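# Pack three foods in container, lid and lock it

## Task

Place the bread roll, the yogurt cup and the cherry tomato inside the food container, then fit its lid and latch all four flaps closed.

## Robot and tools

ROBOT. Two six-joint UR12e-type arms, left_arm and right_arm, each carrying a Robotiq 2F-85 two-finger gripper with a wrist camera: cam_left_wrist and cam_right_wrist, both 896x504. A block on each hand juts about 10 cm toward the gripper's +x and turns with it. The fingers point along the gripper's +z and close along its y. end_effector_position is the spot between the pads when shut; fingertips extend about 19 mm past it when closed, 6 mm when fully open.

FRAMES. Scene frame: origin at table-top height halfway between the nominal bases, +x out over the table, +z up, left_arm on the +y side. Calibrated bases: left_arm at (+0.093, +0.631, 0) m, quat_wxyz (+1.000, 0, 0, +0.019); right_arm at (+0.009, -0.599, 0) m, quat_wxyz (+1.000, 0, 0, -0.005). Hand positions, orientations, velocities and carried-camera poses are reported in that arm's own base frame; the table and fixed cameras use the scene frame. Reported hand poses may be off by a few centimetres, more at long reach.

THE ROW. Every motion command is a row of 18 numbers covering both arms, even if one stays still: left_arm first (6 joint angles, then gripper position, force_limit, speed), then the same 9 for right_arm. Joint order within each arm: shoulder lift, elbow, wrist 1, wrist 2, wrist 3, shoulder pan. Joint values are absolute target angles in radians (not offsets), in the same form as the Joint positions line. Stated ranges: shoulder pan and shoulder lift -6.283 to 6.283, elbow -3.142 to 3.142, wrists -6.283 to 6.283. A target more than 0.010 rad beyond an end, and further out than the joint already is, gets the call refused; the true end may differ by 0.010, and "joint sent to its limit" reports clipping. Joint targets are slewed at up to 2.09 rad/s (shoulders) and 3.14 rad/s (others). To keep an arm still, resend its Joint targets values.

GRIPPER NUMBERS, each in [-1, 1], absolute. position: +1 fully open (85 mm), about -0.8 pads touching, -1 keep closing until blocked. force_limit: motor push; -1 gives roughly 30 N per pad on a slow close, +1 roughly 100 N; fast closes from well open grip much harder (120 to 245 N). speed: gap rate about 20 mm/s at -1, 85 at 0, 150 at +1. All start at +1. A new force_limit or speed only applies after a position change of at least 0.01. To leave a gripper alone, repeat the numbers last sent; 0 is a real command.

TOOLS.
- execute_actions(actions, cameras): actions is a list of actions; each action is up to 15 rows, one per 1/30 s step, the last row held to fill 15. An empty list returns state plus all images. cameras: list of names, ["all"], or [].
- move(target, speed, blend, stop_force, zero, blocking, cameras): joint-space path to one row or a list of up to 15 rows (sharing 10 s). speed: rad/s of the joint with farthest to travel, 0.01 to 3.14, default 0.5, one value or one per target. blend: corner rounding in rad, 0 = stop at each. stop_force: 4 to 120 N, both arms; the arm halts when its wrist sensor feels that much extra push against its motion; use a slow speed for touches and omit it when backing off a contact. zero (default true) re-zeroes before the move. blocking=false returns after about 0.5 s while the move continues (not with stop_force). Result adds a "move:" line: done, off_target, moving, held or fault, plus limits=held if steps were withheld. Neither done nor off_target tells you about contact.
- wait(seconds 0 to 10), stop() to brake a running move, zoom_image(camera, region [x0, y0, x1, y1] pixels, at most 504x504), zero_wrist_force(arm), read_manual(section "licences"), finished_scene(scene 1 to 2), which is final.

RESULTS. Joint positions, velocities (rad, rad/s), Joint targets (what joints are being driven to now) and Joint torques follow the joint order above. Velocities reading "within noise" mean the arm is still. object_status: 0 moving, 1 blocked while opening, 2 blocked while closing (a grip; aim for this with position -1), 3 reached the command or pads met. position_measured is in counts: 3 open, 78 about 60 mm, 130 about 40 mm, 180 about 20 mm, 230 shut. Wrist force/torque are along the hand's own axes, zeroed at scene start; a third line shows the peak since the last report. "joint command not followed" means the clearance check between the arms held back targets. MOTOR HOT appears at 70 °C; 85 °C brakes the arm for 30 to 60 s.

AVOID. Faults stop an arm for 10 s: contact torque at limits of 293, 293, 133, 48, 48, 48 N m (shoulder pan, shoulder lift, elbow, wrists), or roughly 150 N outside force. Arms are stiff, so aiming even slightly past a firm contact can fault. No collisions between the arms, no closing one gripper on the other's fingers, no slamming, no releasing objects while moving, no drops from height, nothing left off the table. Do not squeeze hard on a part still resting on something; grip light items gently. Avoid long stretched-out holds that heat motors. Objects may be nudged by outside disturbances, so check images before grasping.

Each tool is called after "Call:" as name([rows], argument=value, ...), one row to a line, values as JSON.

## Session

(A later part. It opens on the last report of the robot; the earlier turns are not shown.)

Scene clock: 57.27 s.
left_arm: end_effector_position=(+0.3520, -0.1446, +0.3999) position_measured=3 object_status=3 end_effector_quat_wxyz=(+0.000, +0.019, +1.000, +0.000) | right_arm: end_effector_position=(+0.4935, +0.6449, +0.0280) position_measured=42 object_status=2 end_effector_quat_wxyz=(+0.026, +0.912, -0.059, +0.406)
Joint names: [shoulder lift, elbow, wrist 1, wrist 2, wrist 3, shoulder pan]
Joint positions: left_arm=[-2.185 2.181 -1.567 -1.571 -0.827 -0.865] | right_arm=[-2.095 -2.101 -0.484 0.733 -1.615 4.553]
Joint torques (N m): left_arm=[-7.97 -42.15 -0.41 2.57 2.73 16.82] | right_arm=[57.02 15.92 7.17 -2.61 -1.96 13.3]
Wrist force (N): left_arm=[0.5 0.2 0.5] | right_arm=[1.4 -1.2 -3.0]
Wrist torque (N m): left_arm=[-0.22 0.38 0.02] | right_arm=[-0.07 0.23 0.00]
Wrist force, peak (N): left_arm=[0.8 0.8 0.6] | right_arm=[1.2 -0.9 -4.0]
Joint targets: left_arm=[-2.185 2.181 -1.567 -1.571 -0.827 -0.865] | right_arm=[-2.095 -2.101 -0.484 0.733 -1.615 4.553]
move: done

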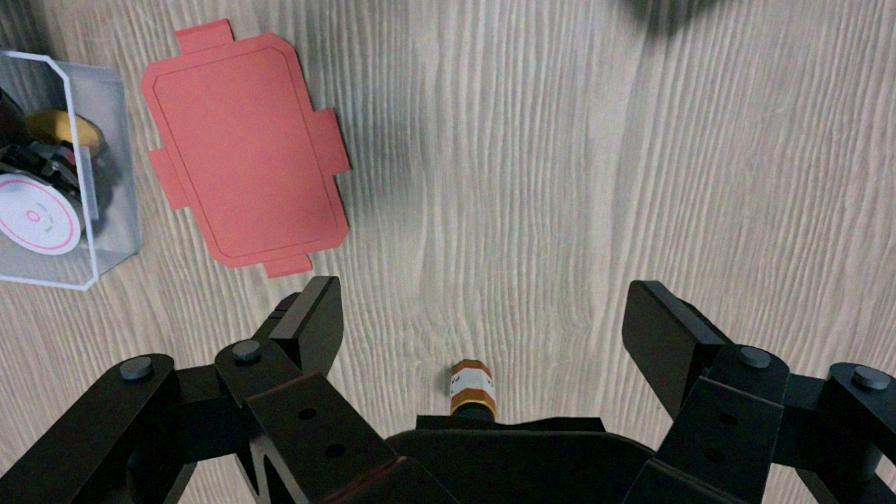

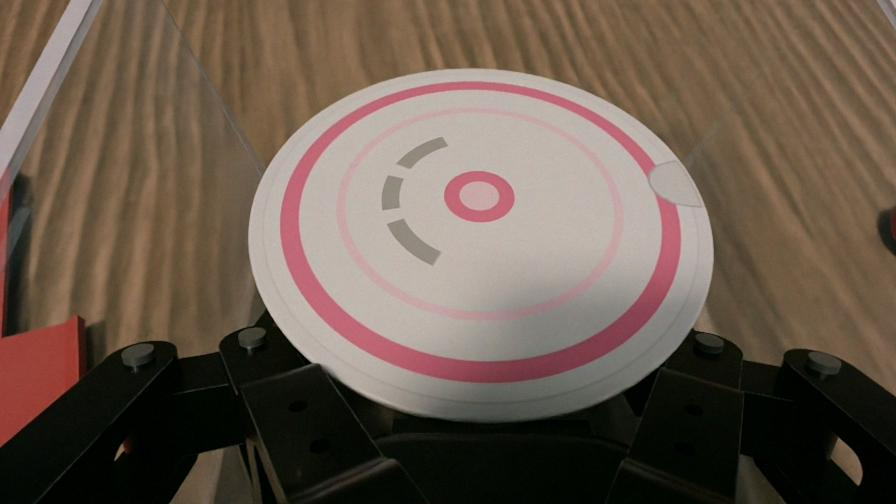

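Call:
move(target=[-2.1848,2.1807,-1.5667,-1.5708,-0.827,-0.865,1,1,1,-2.0952,-2.1007,-0.4839,0.7334,-1.6146,4.5532,0.92,-1,-1], cameras=["all"])

Scene clock: 58.27 s.
left_arm: end_effector_position=(+0.3520, -0.1446, +0.3999) position_measured=3 object_status=3 end_effector_quat_wxyz=(+0.000, +0.019, +1.000, +0.000) | right_arm: end_effector_position=(+0.4935, +0.6449, +0.0280) position_measured=13 object_status=0 end_effector_quat_wxyz=(+0.026, +0.912, -0.059, +0.406)
Joint names: [shoulder lift, elbow, wrist 1, wrist 2, wrist 3, shoulder pan]
Joint positions: left_arm=[-2.185 2.181 -1.567 -1.571 -0.827 -0.865] | right_arm=[-2.095 -2.101 -0.484 0.733 -1.615 4.553]
Joint torques (N m): left_arm=[-6.65 -42.05 -0.65 2.6 2.75 17.49] | right_arm=[70.07 26.76 7.46 -2.79 -1.52 10.31]
Wrist force (N): left_arm=[0.4 0.7 0.4] | right_arm=[-0.7 -0.6 1.0]
Wrist torque (N m): left_arm=[-0.12 0.39 0.02] | right_arm=[-0.04 0.11 0.00]
Wrist force, peak (N): left_arm=[0.9 0.9 0.5] | right_arm=[1.2 -0.9 -3.5]
Joint targets: left_arm=[-2.185 2.181 -1.567 -1.571 -0.827 -0.865] | right_arm=[-2.095 -2.101 -0.484 0.733 -1.615 4.553]
move: done

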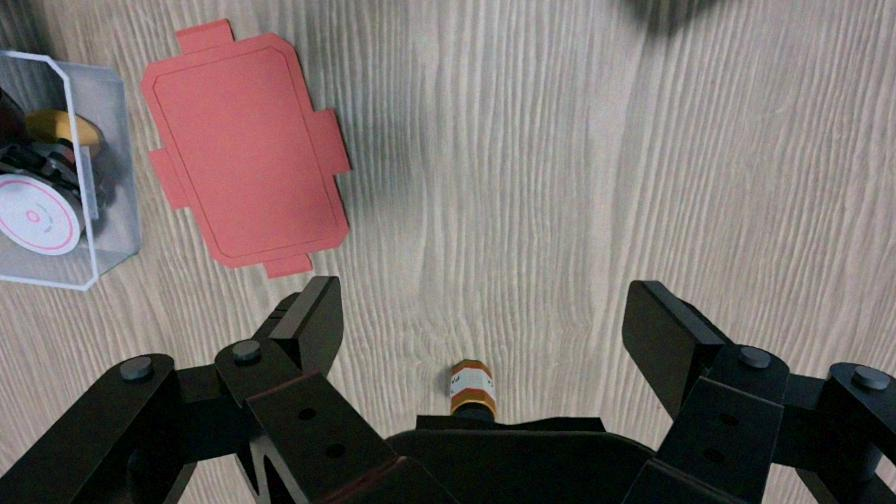

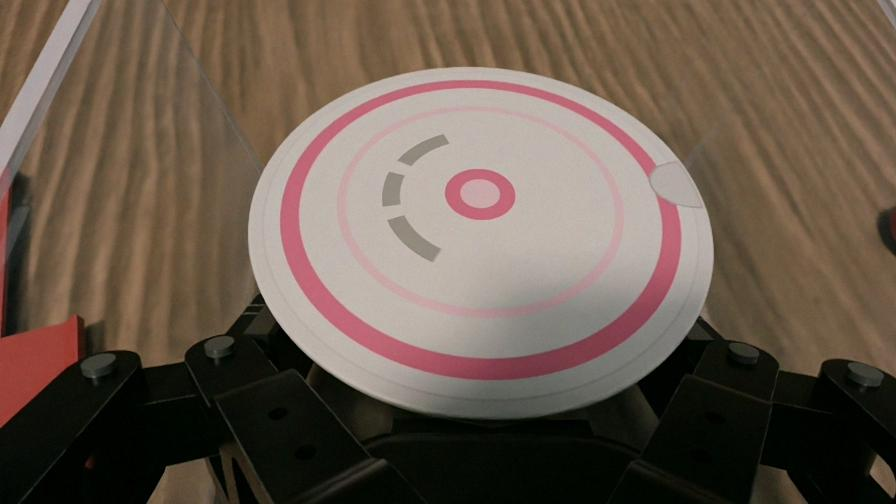

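Call:
move([
  [-2.1848,2.1807,-1.5667,-1.5708,-0.827,-0.865,1,1,1,-2.0854,-2.1062,-0.5072,0.7331,-1.5891,4.5702,0.92,-1,-1],
  [-2.1848,2.1807,-1.5667,-1.5708,-0.827,-0.865,1,1,1,-1.9149,-2.1107,-0.8142,0.7403,-1.3989,4.698,0.92,-1,-1],
], speed=[0.03,0.15], stop_force=12, cameras=["all"])

Scene clock: 62.83 s.
left_arm: end_effector_position=(+0.3520, -0.1446, +0.3999) position_measured=3 object_status=3 end_effector_quat_wxyz=(+0.000, +0.019, +1.000, +0.000) | right_arm: end_effector_position=(+0.3933, +0.6580, +0.1103) position_measured=13 object_status=3 end_effector_quat_wxyz=(+0.026, +0.912, -0.059, +0.406)
Joint names: [shoulder lift, elbow, wrist 1, wrist 2, wrist 3, shoulder pan]
Joint positions: left_arm=[-2.185 2.181 -1.567 -1.571 -0.827 -0.865] | right_arm=[-1.915 -2.111 -0.814 0.74 -1.399 4.698]
Joint torques (N m): left_arm=[-6.46 -41.74 -0.75 2.4 2.55 14.46] | right_arm=[76.51 24.02 0.78 -0.46 1.96 17.92]
Wrist force (N): left_arm=[0.3 0.5 0.5] | right_arm=[-0.8 -1.2 1.2]
Wrist torque (N m): left_arm=[-0.17 0.41 0.01] | right_arm=[-0.10 0.12 -0.14]
Wrist force, peak (N): left_arm=[0.8 0.9 0.5] | right_arm=[-0.5 0.1 2.3]
Joint targets: left_arm=[-2.185 2.181 -1.567 -1.571 -0.827 -0.865] | right_arm=[-1.915 -2.111 -0.814 0.740 -1.399 4.698]
move: done

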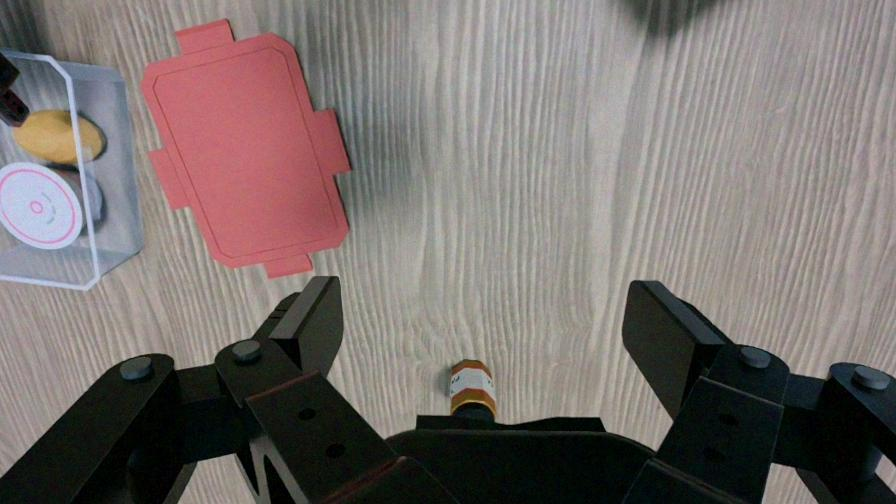

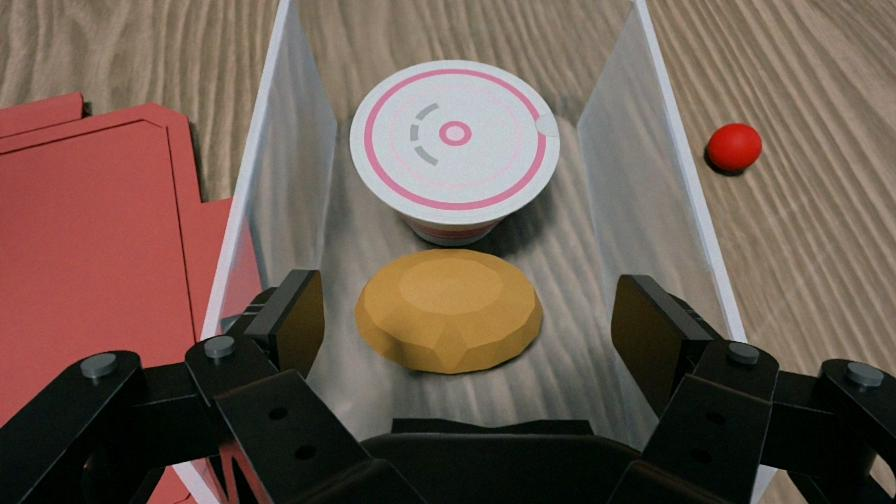

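Call:
move([
  [-2.1848,2.1807,-1.5667,-1.5708,-0.827,-0.865,1,1,1,-1.6149,-2.1107,-0.8142,0.9,-1.0,4.6,0.92,-1,-1],
  [-2.1848,2.1807,-1.5667,-1.5708,-0.827,-0.865,1,1,1,-1.8008,-2.0998,-0.8118,1.5708,0.9844,4.136,0.3,-1,0],
], speed=1.0, blend=[0.1,0], cameras=["cam_right_wrist"])

Scene clock: 66.87 s.
left_arm: end_effector_position=(+0.3520, -0.1446, +0.3999) position_measured=3 object_status=3 end_effector_quat_wxyz=(+0.000, +0.019, +1.000, +0.000) | right_arm: end_effector_position=(+0.5135, +0.4704, +0.1000) position_measured=91 object_status=0 end_effector_quat_wxyz=(+0.000, -0.005, +1.000, +0.000)
Joint names: [shoulder lift, elbow, wrist 1, wrist 2, wrist 3, shoulder pan]
Joint positions: left_arm=[-2.185 2.181 -1.567 -1.571 -0.827 -0.865] | right_arm=[-1.801 -2.1 -0.812 1.571 0.984 4.136]
Joint torques (N m): left_arm=[-7.4 -41.57 -0.43 2.45 2.96 15.82] | right_arm=[45.23 48.67 7.93 1.71 2.18 -12.31]
Wrist force (N): left_arm=[0.4 0.4 0.5] | right_arm=[-0.5 -1.5 1.7]
Wrist torque (N m): left_arm=[-0.19 0.39 0.01] | right_arm=[-0.13 0.29 -0.41]
Wrist force, peak (N): left_arm=[0.6 0.9 0.6] | right_arm=[-4.4 -1.5 2.5]
Joint targets: left_arm=[-2.185 2.181 -1.567 -1.571 -0.827 -0.865] | right_arm=[-1.801 -2.100 -0.812 1.571 0.984 4.136]
move: done
Images, in order (width x height): cam_right_wrist 896x504.

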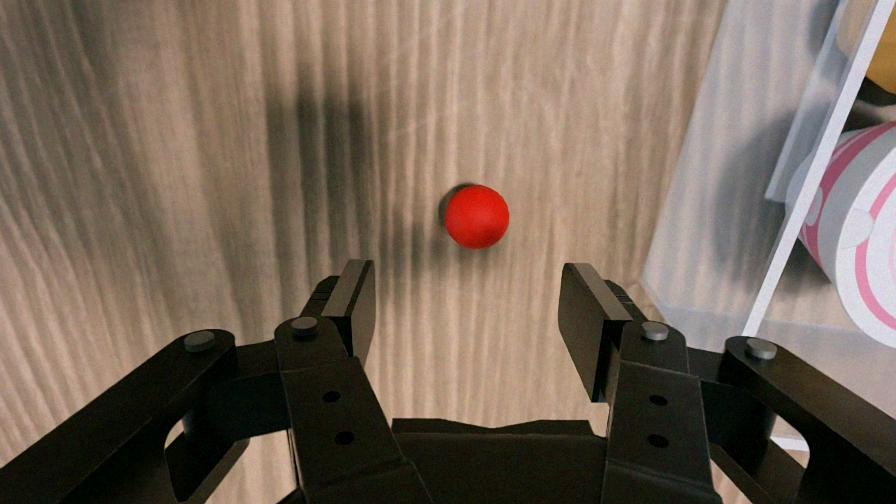

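Call:
move([
  [-2.1848,2.1807,-1.5667,-1.5708,-0.827,-0.865,1,1,1,-1.9162,-2.1388,-0.6574,1.5708,0.9975,4.1491,0.3,-1,0],
  [-2.1848,2.1807,-1.5667,-1.5708,-0.827,-0.865,1,1,1,-1.9162,-2.1388,-0.6574,1.5708,0.9975,4.1491,-1,-1,-1],
  [-2.1848,2.1807,-1.5667,-1.5708,-0.827,-0.865,1,1,1,-1.7214,-2.0414,-0.9496,1.5708,0.9975,4.1491,-1,-1,-1],
  [-2.1848,2.1807,-1.5667,-1.5708,-0.827,-0.865,1,1,1,-1.8215,-1.9362,-0.9547,1.5708,1.4246,4.4362,-1,-1,-1],
], speed=0.5, blend=[0,0,0.05,0], cameras=["cam_right_wrist"])

Scene clock: 72.73 s.
left_arm: end_effector_position=(+0.3520, -0.1446, +0.3999) position_measured=3 object_status=3 end_effector_quat_wxyz=(+0.000, +0.019, +1.000, +0.000) | right_arm: end_effector_position=(+0.3689, +0.6628, +0.1601) position_measured=165 object_status=2 end_effector_quat_wxyz=(+0.000, +0.065, +0.998, +0.000)
Joint names: [shoulder lift, elbow, wrist 1, wrist 2, wrist 3, shoulder pan]
Joint positions: left_arm=[-2.185 2.181 -1.567 -1.571 -0.827 -0.865] | right_arm=[-1.821 -1.936 -0.955 1.571 1.424 4.436]
Joint torques (N m): left_arm=[-8.33 -41.75 -0.82 2.72 2.61 19.03] | right_arm=[53.46 55.15 1.05 0.45 1.79 17.24]
Wrist force (N): left_arm=[0.6 0.4 0.5] | right_arm=[-1.1 -1.2 1.8]
Wrist torque (N m): left_arm=[-0.18 0.36 0.02] | right_arm=[-0.06 0.42 -0.41]
Wrist force, peak (N): left_arm=[0.4 1.1 0.6] | right_arm=[-1.2 -1.3 3.7]
Joint targets: left_arm=[-2.185 2.181 -1.567 -1.571 -0.827 -0.865] | right_arm=[-1.821 -1.936 -0.955 1.571 1.425 4.436]
move: done
Images, in order (width x height): cam_right_wrist 896x504.

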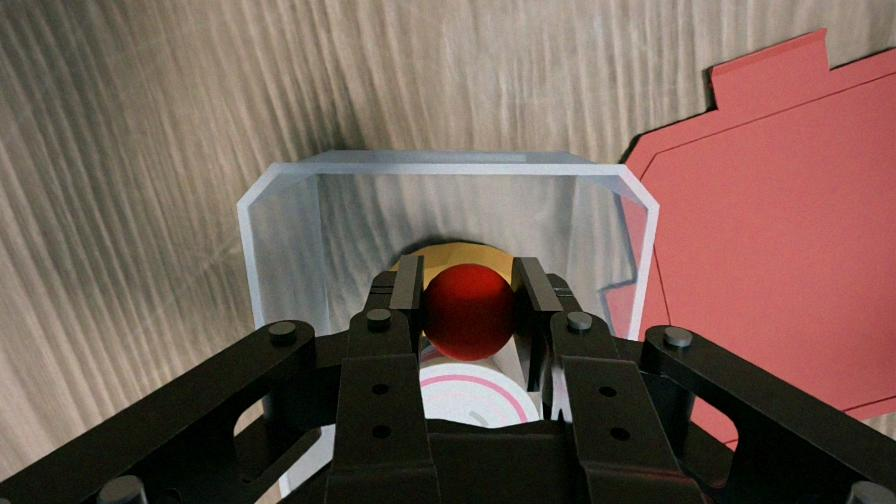

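Call:
move([
  [-2.1848,2.1807,-1.5667,-1.5708,-0.827,-0.865,1,1,1,-1.8468,-1.9459,-0.9197,1.5708,1.4142,4.4258,-1,-1,-1],
  [-2.1848,2.1807,-1.5667,-1.5708,-0.827,-0.865,1,1,1,-1.9828,-2.0112,-0.7184,1.5708,1.4142,4.4258,-1,-1,-1],
], speed=[0.3,0.08], stop_force=6, cameras=["cam_right_wrist"])

Scene clock: 76.73 s.
left_arm: end_effector_position=(+0.3520, -0.1446, +0.3999) position_measured=3 object_status=3 end_effector_quat_wxyz=(+0.000, +0.019, +1.000, +0.000) | right_arm: end_effector_position=(+0.3766, +0.6619, +0.0279) position_measured=165 object_status=2 end_effector_quat_wxyz=(+0.000, +0.065, +0.998, +0.000)
Joint names: [shoulder lift, elbow, wrist 1, wrist 2, wrist 3, shoulder pan]
Joint positions: left_arm=[-2.185 2.181 -1.567 -1.571 -0.827 -0.865] | right_arm=[-1.983 -2.011 -0.718 1.571 1.414 4.426]
Joint torques (N m): left_arm=[-4.81 -41.96 -0.73 3.1 3.08 15.61] | right_arm=[60.45 25.61 8.43 -0.41 -2.78 -9.96]
Wrist force (N): left_arm=[0.3 0.2 0.3] | right_arm=[-0.6 -1.0 1.8]
Wrist torque (N m): left_arm=[-0.20 0.41 0.02] | right_arm=[0.01 0.29 -0.26]
Wrist force, peak (N): left_arm=[0.5 0.8 0.9] | right_arm=[-1.3 -1.2 2.9]
Joint targets: left_arm=[-2.185 2.181 -1.567 -1.571 -0.827 -0.865] | right_arm=[-1.983 -2.011 -0.718 1.571 1.414 4.426]
move: done
Images, in order (width x height): cam_right_wrist 896x504.

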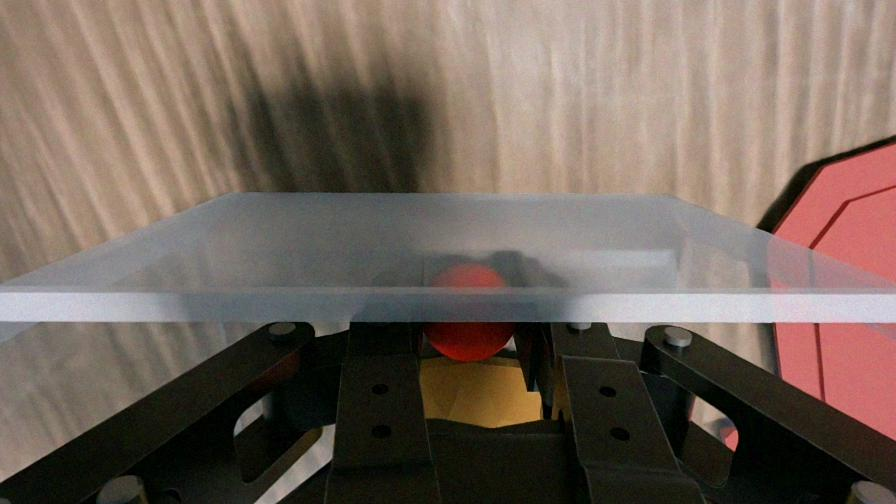

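Call:
move([
  [-2.1848,2.1807,-1.5667,-1.5708,-0.827,-0.865,1,1,1,-1.9828,-2.0112,-0.7184,1.5708,1.4142,4.4258,0.1,-1,-1],
  [-2.1848,2.1807,-1.5667,-1.5708,-0.827,-0.865,1,1,1,-1.8468,-1.9459,-0.9197,1.5708,1.4142,4.4258,0.1,-1,-1],
  [-2.1848,2.1807,-1.5667,-1.5708,-0.827,-0.865,1,1,1,-1.70,-1.8359,-1.1765,1.5708,1.4142,4.4258,0.1,-1,-1],
], speed=0.3, blend=[0,0.05,0], cameras=["all"])

Scene clock: 80.13 s.
left_arm: end_effector_position=(+0.3520, -0.1446, +0.3999) position_measured=3 object_status=3 end_effector_quat_wxyz=(+0.000, +0.019, +1.000, +0.000) | right_arm: end_effector_position=(+0.3724, +0.6476, +0.2847) position_measured=117 object_status=3 end_effector_quat_wxyz=(+0.000, +0.065, +0.998, +0.000)
Joint names: [shoulder lift, elbow, wrist 1, wrist 2, wrist 3, shoulder pan]
Joint positions: left_arm=[-2.185 2.181 -1.567 -1.571 -0.827 -0.865] | right_arm=[-1.7 -1.836 -1.176 1.571 1.414 4.426]
Joint torques (N m): left_arm=[-7.4 -41.91 -0.43 2.84 2.6 16.54] | right_arm=[71.97 60.75 0.82 -0.18 -2.73 -11.43]
Wrist force (N): left_arm=[0.7 0.7 0.5] | right_arm=[-1.1 -1.7 1.0]
Wrist torque (N m): left_arm=[-0.13 0.34 0.02] | right_arm=[-0.19 0.40 -0.28]
Wrist force, peak (N): left_arm=[0.5 1.1 0.4] | right_arm=[-0.6 -1.7 3.7]
Joint targets: left_arm=[-2.185 2.181 -1.567 -1.571 -0.827 -0.865] | right_arm=[-1.700 -1.836 -1.177 1.571 1.414 4.426]
move: done

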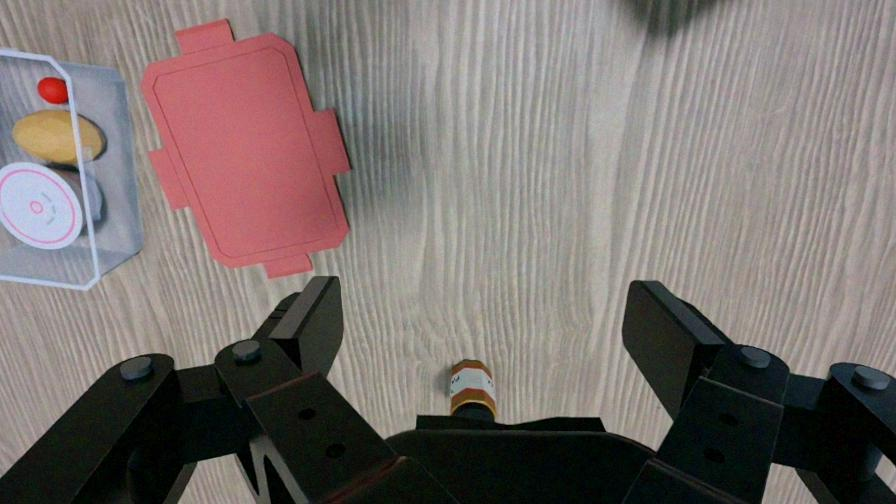

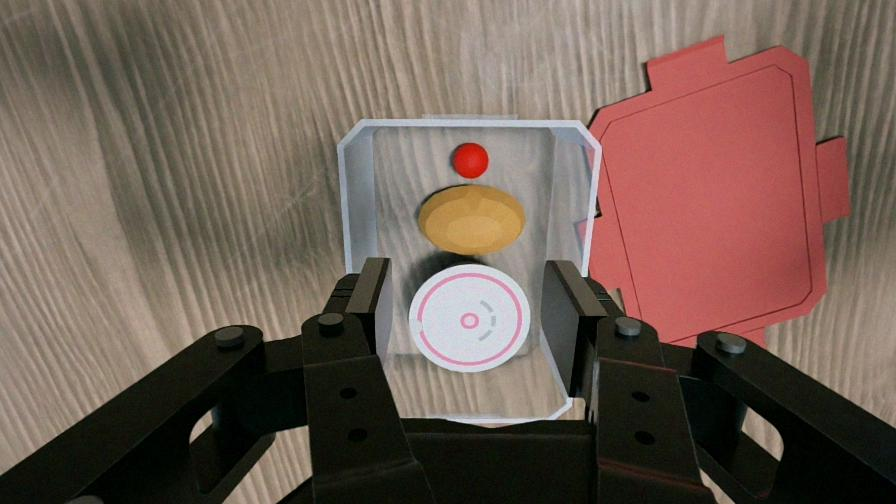

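Call:
move(target=[-1.8254,2.5291,-2.2745,-1.5708,0.3313,-1.0943,1,1,1,-1.0514,-2.053,-1.608,1.5708,1.39,4.5412,0.1,-1,-1], speed=0.8, cameras=["all"])

Call:
zoom_image(camera="cam_left_wrist", region=[260, 0, 700, 350])

Scene clock: 83.37 s.
left_arm: end_effector_position=(+0.3388, -0.2767, +0.1200) position_measured=3 object_status=3 end_effector_quat_wxyz=(+0.000, +0.654, +0.757, +0.000) | right_arm: end_effector_position=(+0.2375, +0.3516, +0.4499) position_measured=117 object_status=3 end_effector_quat_wxyz=(+0.000, -0.005, +1.000, +0.000)
Joint names: [shoulder lift, elbow, wrist 1, wrist 2, wrist 3, shoulder pan]
Joint positions: left_arm=[-1.825 2.529 -2.274 -1.571 0.331 -1.094] | right_arm=[-1.052 -2.053 -1.608 1.571 1.39 4.541]
Joint torques (N m): left_arm=[-1.03 -31.28 -7 2.61 2.91 -16.06] | right_arm=[20.78 41.19 1.1 -0.76 -2.41 18.87]
Wrist force (N): left_arm=[0.2 0.4 0.5] | right_arm=[-1.1 -0.5 0.9]
Wrist torque (N m): left_arm=[-0.14 0.39 0.01] | right_arm=[0.09 0.34 -0.27]
Wrist force, peak (N): left_arm=[0.9 1.8 -1.2] | right_arm=[-2.2 -0.2 2.2]
Joint targets: left_arm=[-1.825 2.529 -2.275 -1.571 0.331 -1.094] | right_arm=[-1.051 -2.053 -1.608 1.571 1.390 4.541]
move: done

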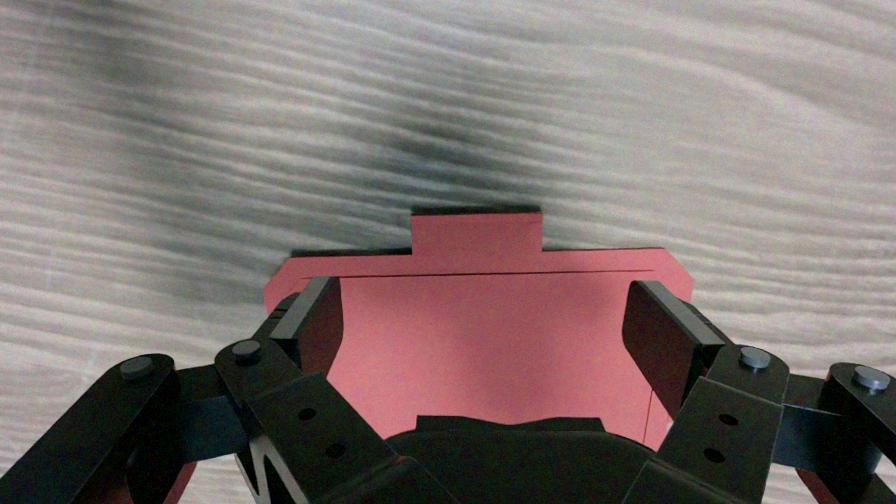

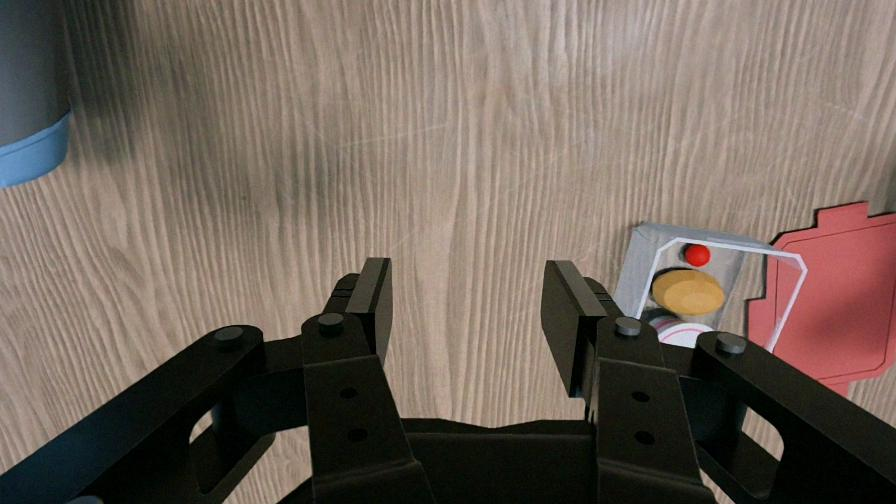

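Scaled by 1.145 from the camera's 896x504 image, which has a finer 1280x720 frame.

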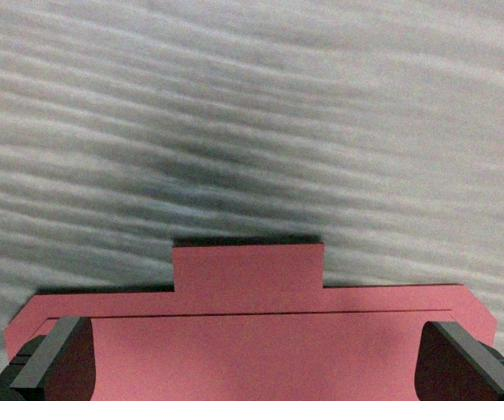

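Call:
move([
  [-1.6788,2.574,-2.466,-1.5708,0.3224,-1.0857,1,1,1,-1.0514,-2.053,-1.608,1.5708,1.39,4.5412,0.1,-1,-1],
  [-1.5602,2.6091,-2.6197,-1.5708,0.3224,-1.0857,1,1,1,-1.0514,-2.053,-1.608,1.5708,1.39,4.5412,0.1,-1,-1],
], speed=[0.3,0.06], stop_force=6, cameras=["cam_left_wrist"])

Scene clock: 87.80 s.
left_arm: end_effector_position=(+0.3458, -0.2826, +0.0140) position_measured=3 object_status=3 end_effector_quat_wxyz=(+0.000, +0.647, +0.762, +0.000) | right_arm: end_effector_position=(+0.2375, +0.3516, +0.4499) position_measured=117 object_status=3 end_effector_quat_wxyz=(+0.000, -0.005, +1.000, +0.000)
Joint names: [shoulder lift, elbow, wrist 1, wrist 2, wrist 3, shoulder pan]
Joint positions: left_arm=[-1.56 2.609 -2.62 -1.571 0.322 -1.086] | right_arm=[-1.051 -2.053 -1.608 1.571 1.39 4.541]
Joint torques (N m): left_arm=[-12.65 -19.09 -7 2.32 -3.36 15.89] | right_arm=[20.04 41.13 1.18 -0.78 -1.97 18.85]
Wrist force (N): left_arm=[0.4 0.5 0.5] | right_arm=[-0.3 -0.6 0.8]
Wrist torque (N m): left_arm=[-0.14 0.37 0.14] | right_arm=[0.06 0.20 -0.28]
Wrist force, peak (N): left_arm=[0.3 0.8 2.1] | right_arm=[-1.3 -1.3 0.9]
Joint targets: left_arm=[-1.560 2.609 -2.620 -1.571 0.322 -1.086] | right_arm=[-1.051 -2.053 -1.608 1.571 1.390 4.541]
move: done
Images, in order (width x height): cam_left_wrist 896x504.

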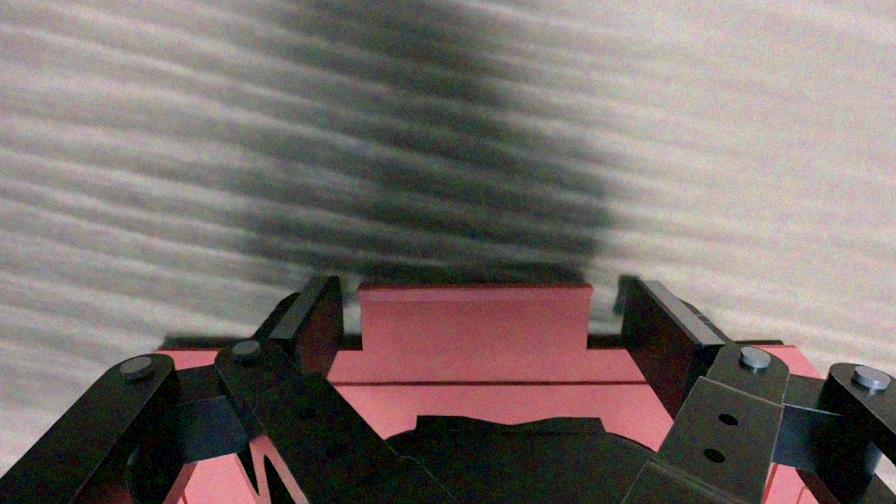

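Call:
move(target=[-1.5602,2.6091,-2.6197,-1.5708,0.3224,-1.0857,-1,-0.4,-1,-1.0514,-2.053,-1.608,1.5708,1.39,4.5412,0.1,-1,-1])

Call:
wait(seconds=0.7, cameras=["all"])

Scene clock: 89.33 s.
left_arm: end_effector_position=(+0.3458, -0.2826, +0.0140) position_measured=53 object_status=0 end_effector_quat_wxyz=(+0.000, +0.647, +0.762, +0.000) | right_arm: end_effector_position=(+0.2375, +0.3516, +0.4499) position_measured=117 object_status=3 end_effector_quat_wxyz=(+0.000, -0.005, +1.000, +0.000)
Joint names: [shoulder lift, elbow, wrist 1, wrist 2, wrist 3, shoulder pan]
Joint positions: left_arm=[-1.56 2.609 -2.62 -1.571 0.322 -1.086] | right_arm=[-1.051 -2.053 -1.608 1.571 1.39 4.541]
Joint torques (N m): left_arm=[-9.48 -19.18 -4.96 2.41 -2.97 16.57] | right_arm=[18.93 42.58 1.06 -0.94 -2.47 17.98]
Wrist force (N): left_arm=[4.7 -1.1 -18.6] | right_arm=[-1.0 -0.2 1.0]
Wrist torque (N m): left_arm=[-0.12 0.38 0.14] | right_arm=[0.12 0.31 -0.27]
Wrist force, peak (N): left_arm=[4.8 -1.0 -19.0] | right_arm=[-1.7 -1.0 1.1]
Joint targets: left_arm=[-1.560 2.609 -2.620 -1.571 0.322 -1.086] | right_arm=[-1.051 -2.053 -1.608 1.571 1.390 4.541]
move: done

Scene clock: 90.03 s.
left_arm: end_effector_position=(+0.3458, -0.2826, +0.0140) position_measured=53 object_status=2 end_effector_quat_wxyz=(+0.000, +0.647, +0.762, +0.000) | right_arm: end_effector_position=(+0.2375, +0.3516, +0.4499) position_measured=117 object_status=3 end_effector_quat_wxyz=(+0.000, -0.005, +1.000, +0.000)
Joint names: [shoulder lift, elbow, wrist 1, wrist 2, wrist 3, shoulder pan]
Joint positions: left_arm=[-1.56 2.609 -2.62 -1.571 0.322 -1.086] | right_arm=[-1.051 -2.053 -1.608 1.571 1.39 4.541]
Joint torques (N m): left_arm=[-11.72 -19.85 -2.05 2.4 -3.01 15.75] | right_arm=[21.39 43.5 1.11 -0.46 -2.62 20.62]
Wrist force (N): left_arm=[5.2 -1.1 -18.5] | right_arm=[-1.1 -1.1 0.5]
Wrist torque (N m): left_arm=[-0.13 0.30 0.14] | right_arm=[-0.01 0.33 -0.27]
Wrist force, peak (N): left_arm=[4.9 -1.2 -19.0] | right_arm=[-0.7 -1.3 1.2]
Joint targets: left_arm=[-1.560 2.609 -2.620 -1.571 0.322 -1.086] | right_arm=[-1.051 -2.053 -1.608 1.571 1.390 4.541]
Tool commands: left_gripper/position=-1.0 left_gripper/force_limit=-0.4 left_gripper/speed=-1.0 right_gripper/position=+0.1 right_gripper/force_limit=-1.0 right_gripper/speed=-1.0
wait: 0.70 s; at rest by 0.17 s

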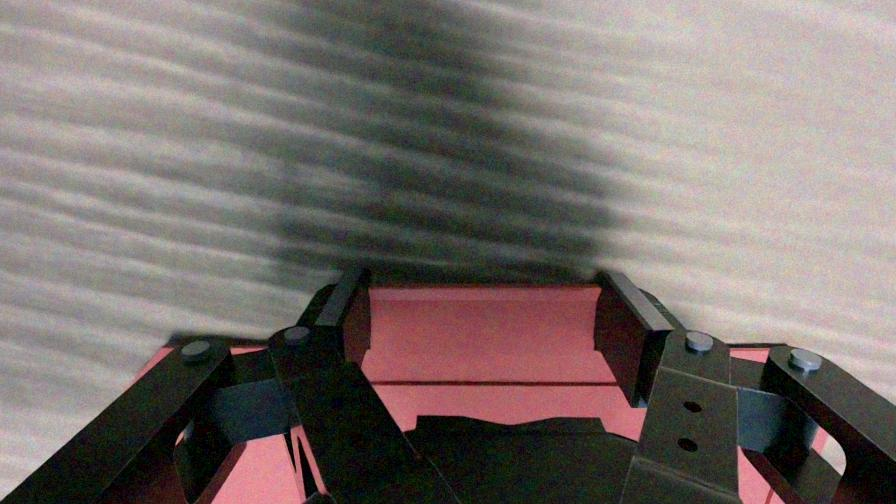

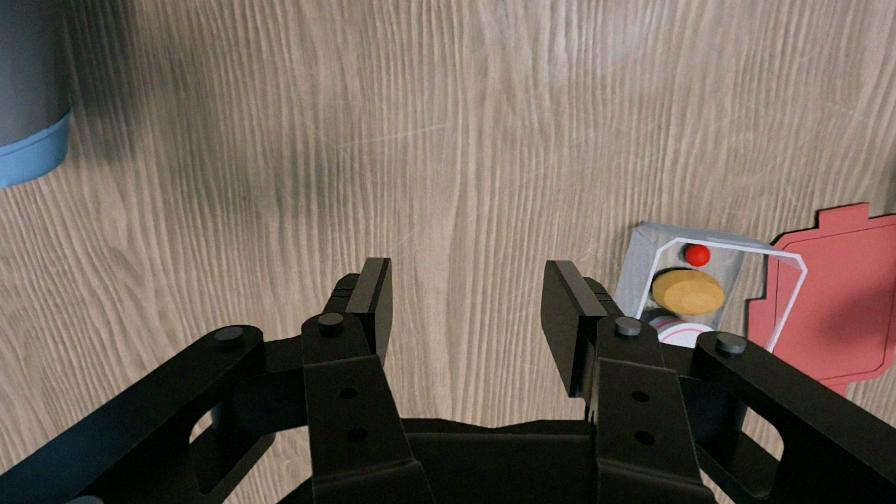

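Call:
move(target=[-1.6788,2.574,-2.466,-1.5708,0.3224,-1.0857,-1,-0.4,-1,-1.0514,-2.053,-1.608,1.5708,1.39,4.5412,0.1,-1,-1], speed=0.1, cameras=["all"])

Scene clock: 92.07 s.
left_arm: end_effector_position=(+0.3458, -0.2826, +0.0599) position_measured=53 object_status=2 end_effector_quat_wxyz=(+0.000, +0.647, +0.762, +0.000) | right_arm: end_effector_position=(+0.2375, +0.3516, +0.4499) position_measured=117 object_status=3 end_effector_quat_wxyz=(+0.000, -0.005, +1.000, +0.000)
Joint names: [shoulder lift, elbow, wrist 1, wrist 2, wrist 3, shoulder pan]
Joint positions: left_arm=[-1.679 2.574 -2.466 -1.571 0.322 -1.086] | right_arm=[-1.051 -2.053 -1.608 1.571 1.39 4.541]
Joint torques (N m): left_arm=[-32.12 -40.1 -1.35 2.4 -2.65 10.14] | right_arm=[20.21 41.98 1.08 -0.29 -2.48 18.73]
Wrist force (N): left_arm=[0.2 0.6 1.3] | right_arm=[-1.1 -0.5 1.0]
Wrist torque (N m): left_arm=[-0.13 0.40 0.16] | right_arm=[0.08 0.33 -0.27]
Wrist force, peak (N): left_arm=[5.0 -1.2 -18.7] | right_arm=[-1.1 -0.8 1.7]
Joint targets: left_arm=[-1.679 2.574 -2.466 -1.571 0.322 -1.086] | right_arm=[-1.051 -2.053 -1.608 1.571 1.390 4.541]
move: done

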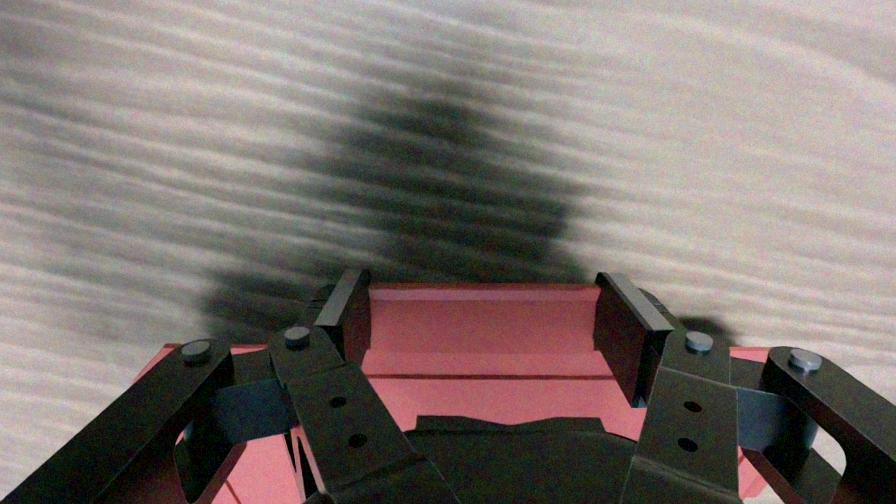

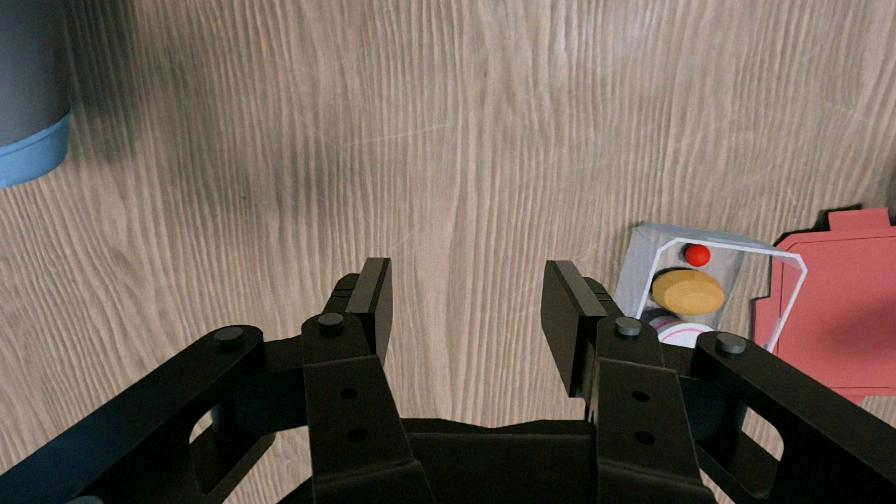

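Call:
move(target=[-1.8043,2.515,-2.2815,-1.5708,0.3224,-1.0857,-1,-0.4,-1,-1.0514,-2.053,-1.608,1.5708,1.39,4.5412,0.1,-1,-1], speed=0.1, cameras=["all"])

Scene clock: 94.60 s.
left_arm: end_effector_position=(+0.3458, -0.2826, +0.1199) position_measured=53 object_status=2 end_effector_quat_wxyz=(+0.000, +0.647, +0.762, +0.000) | right_arm: end_effector_position=(+0.2375, +0.3516, +0.4499) position_measured=117 object_status=3 end_effector_quat_wxyz=(+0.000, -0.005, +1.000, +0.000)
Joint names: [shoulder lift, elbow, wrist 1, wrist 2, wrist 3, shoulder pan]
Joint positions: left_arm=[-1.804 2.515 -2.282 -1.571 0.322 -1.086] | right_arm=[-1.051 -2.053 -1.608 1.571 1.39 4.541]
Joint torques (N m): left_arm=[-28.59 -45.42 -1.18 1.97 -2.88 7.39] | right_arm=[22.03 42.78 1.33 -0.7 -2.34 17.78]
Wrist force (N): left_arm=[0.1 0.4 1.0] | right_arm=[-0.6 -0.7 0.7]
Wrist torque (N m): left_arm=[-0.14 0.41 0.14] | right_arm=[0.06 0.25 -0.27]
Wrist force, peak (N): left_arm=[1.0 0.5 1.8] | right_arm=[-1.1 -1.5 1.2]
Joint targets: left_arm=[-1.804 2.515 -2.281 -1.571 0.322 -1.086] | right_arm=[-1.051 -2.053 -1.608 1.571 1.390 4.541]
move: done

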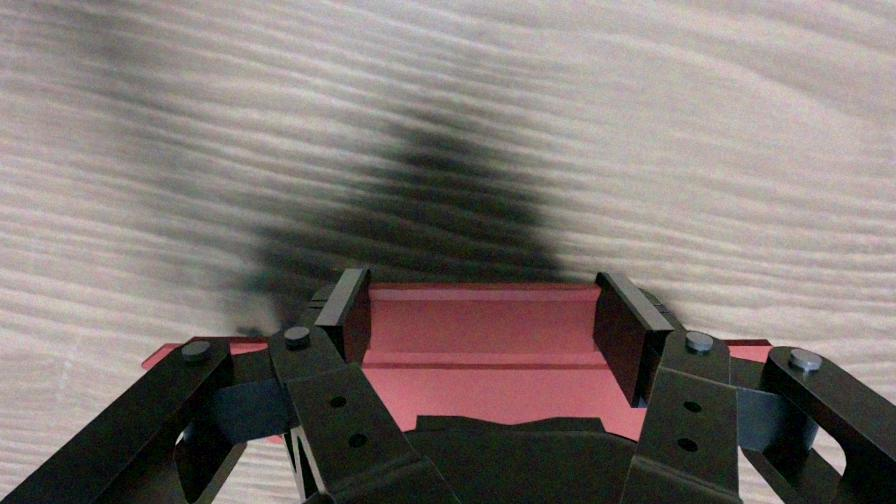

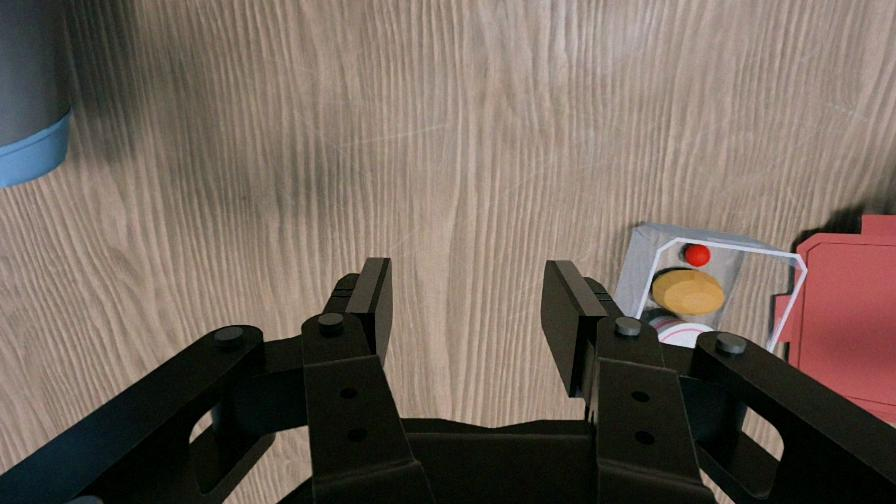

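Call:
move([
  [-1.7118,2.447,-2.306,-1.5708,0.8479,-0.9127,-1,-0.4,-1,-1.0514,-2.053,-1.608,1.5708,1.39,4.5412,0.1,-1,-1],
  [-1.4949,2.5309,-2.6068,-1.5708,0.8479,-0.9127,-1,-0.4,-1,-1.0514,-2.053,-1.608,1.5708,1.39,4.5412,0.1,-1,-1],
], speed=[0.25,0.15], stop_force=8, cameras=["all"])

Scene clock: 100.90 s.
left_arm: end_effector_position=(+0.4177, -0.2555, +0.0160) position_measured=53 object_status=2 end_effector_quat_wxyz=(+0.000, +0.771, +0.637, +0.000) | right_arm: end_effector_position=(+0.2375, +0.3516, +0.4499) position_measured=117 object_status=3 end_effector_quat_wxyz=(+0.000, -0.005, +1.000, +0.000)
Joint names: [shoulder lift, elbow, wrist 1, wrist 2, wrist 3, shoulder pan]
Joint positions: left_arm=[-1.495 2.531 -2.607 -1.571 0.848 -0.913] | right_arm=[-1.051 -2.053 -1.608 1.571 1.39 4.541]
Joint torques (N m): left_arm=[-15.82 -19.53 -6.91 1.81 2.95 15.03] | right_arm=[21.98 43.29 1.51 -0.26 -2.8 16.48]
Wrist force (N): left_arm=[0.2 0.4 1.0] | right_arm=[-0.9 -0.8 0.8]
Wrist torque (N m): left_arm=[-0.15 0.36 0.01] | right_arm=[0.04 0.29 -0.27]
Wrist force, peak (N): left_arm=[0.7 0.6 1.4] | right_arm=[-1.3 -0.9 1.6]
Joint targets: left_arm=[-1.495 2.531 -2.607 -1.571 0.848 -0.913] | right_arm=[-1.051 -2.053 -1.608 1.571 1.390 4.541]
move: done

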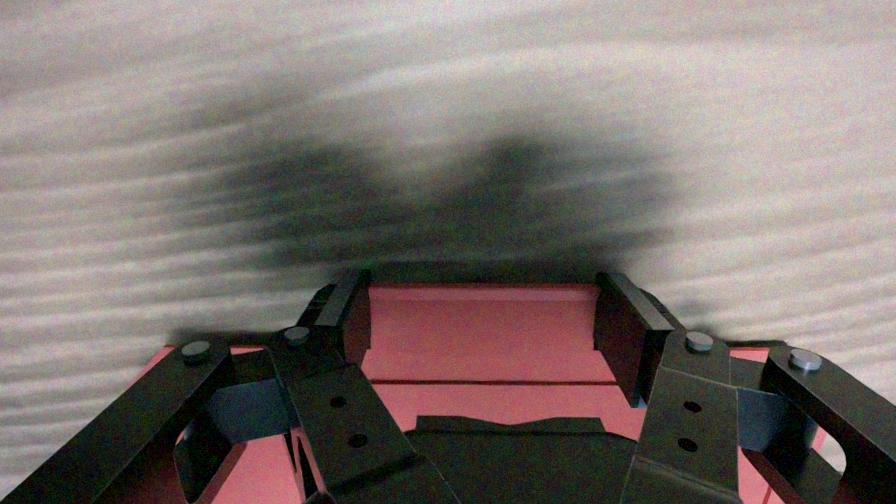

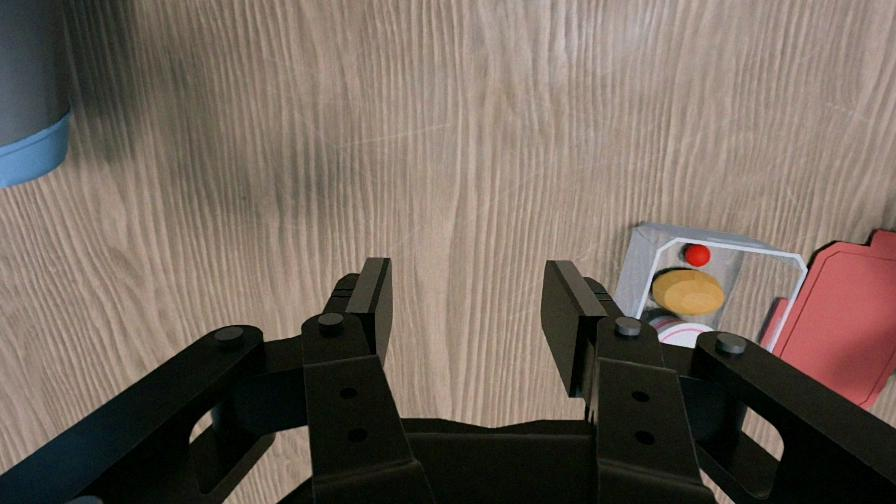

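Call:
move(target=[-1.4949,2.5309,-2.6068,-1.5708,0.8479,-0.9127,-1,-0.4,-1,-2.1007,-1.6048,-1.0069,1.5708,-0.2037,4.3668,1,-0.4,0], speed=0.8, cameras=["all"])

Scene clock: 103.80 s.
left_arm: end_effector_position=(+0.4177, -0.2555, +0.0160) position_measured=53 object_status=2 end_effector_quat_wxyz=(+0.000, +0.771, +0.637, +0.000) | right_arm: end_effector_position=(+0.4730, +0.7996, +0.1201) position_measured=3 object_status=3 end_effector_quat_wxyz=(+0.000, -0.655, +0.756, +0.000)
Joint names: [shoulder lift, elbow, wrist 1, wrist 2, wrist 3, shoulder pan]
Joint positions: left_arm=[-1.495 2.531 -2.607 -1.571 0.848 -0.913] | right_arm=[-2.101 -1.605 -1.007 1.571 -0.204 4.367]
Joint torques (N m): left_arm=[-16.58 -20.55 -6.98 1.3 3 15.2] | right_arm=[79.12 56.25 7.7 -0.66 -2.7 -15.55]
Wrist force (N): left_arm=[-0.1 0.9 0.9] | right_arm=[-1.5 -1.3 1.0]
Wrist torque (N m): left_arm=[-0.06 0.41 0.00] | right_arm=[-0.03 0.47 -0.31]
Wrist force, peak (N): left_arm=[0.1 0.8 1.3] | right_arm=[-2.9 -2.5 3.8]
Joint targets: left_arm=[-1.495 2.531 -2.607 -1.571 0.848 -0.913] | right_arm=[-2.101 -1.605 -1.007 1.571 -0.204 4.367]
move: done

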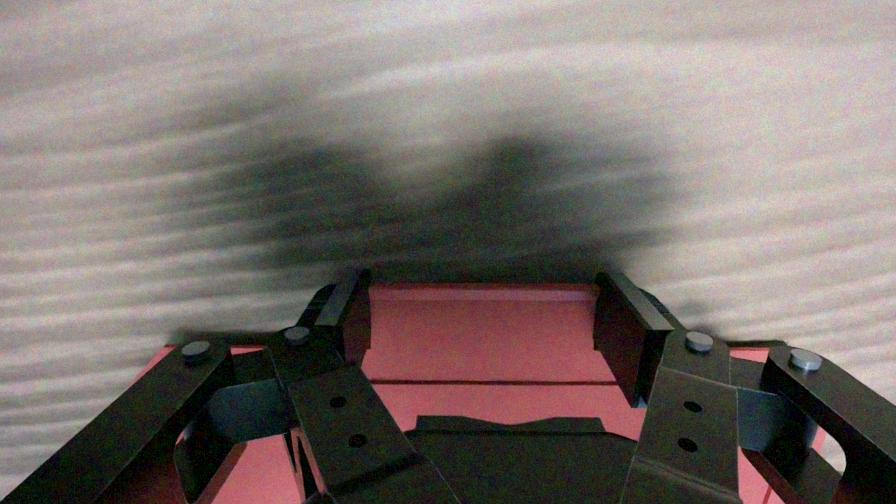

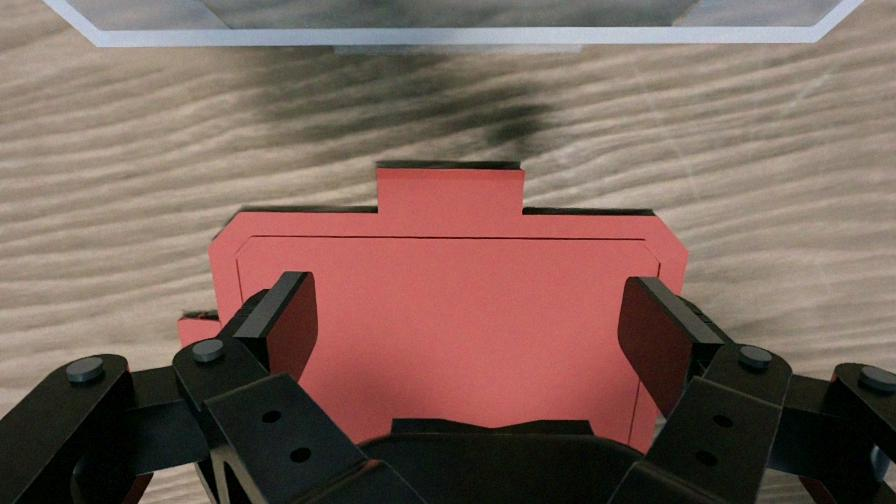

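Call:
move([
  [-1.4949,2.5309,-2.6068,-1.5708,0.8479,-0.9127,-1,-0.4,-1,-2.1416,-1.6644,-0.9064,1.5708,-0.209,4.3615,1,-0.4,0],
  [-1.4949,2.5309,-2.6068,-1.5708,0.8479,-0.9127,-1,-0.4,-1,-2.189,-1.6825,-0.8409,1.5708,-0.209,4.3615,1,-0.4,0],
], speed=[0.25,0.05], stop_force=6, cameras=["cam_right_wrist"])

Scene clock: 107.37 s.
left_arm: end_effector_position=(+0.4177, -0.2555, +0.0160) position_measured=53 object_status=2 end_effector_quat_wxyz=(+0.000, +0.771, +0.637, +0.000) | right_arm: end_effector_position=(+0.4732, +0.7861, +0.0150) position_measured=3 object_status=3 end_effector_quat_wxyz=(+0.000, -0.655, +0.755, +0.000)
Joint names: [shoulder lift, elbow, wrist 1, wrist 2, wrist 3, shoulder pan]
Joint positions: left_arm=[-1.495 2.531 -2.607 -1.571 0.848 -0.913] | right_arm=[-2.189 -1.682 -0.841 1.571 -0.209 4.361]
Joint torques (N m): left_arm=[-17.49 -19.82 -7.21 1.27 3.13 15.31] | right_arm=[77.51 30.21 7.51 -0.51 -2.98 -14.23]
Wrist force (N): left_arm=[0.0 0.6 1.0] | right_arm=[-1.3 -1.5 0.8]
Wrist torque (N m): left_arm=[-0.11 0.39 0.01] | right_arm=[-0.08 0.41 -0.33]
Wrist force, peak (N): left_arm=[-0.1 1.0 1.2] | right_arm=[-0.3 -1.3 3.0]
Joint targets: left_arm=[-1.495 2.531 -2.607 -1.571 0.848 -0.913] | right_arm=[-2.189 -1.683 -0.841 1.571 -0.209 4.361]
move: done
Images, in order (width x height): cam_right_wrist 896x504.

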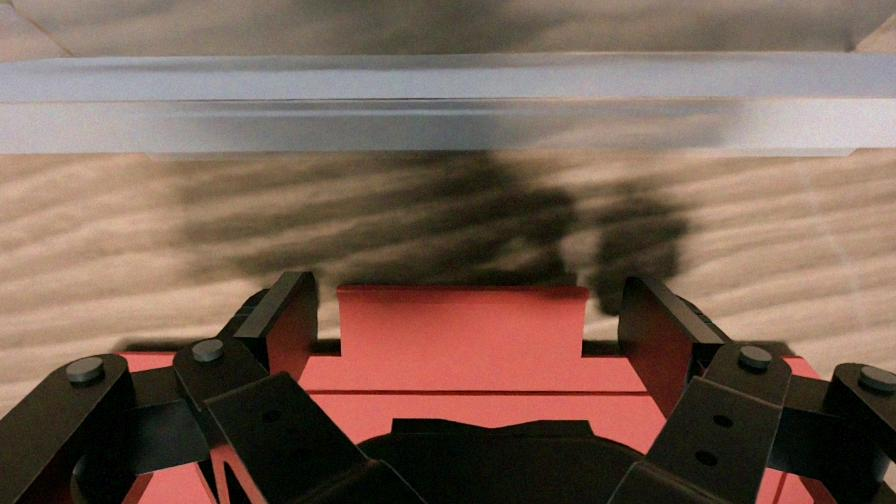

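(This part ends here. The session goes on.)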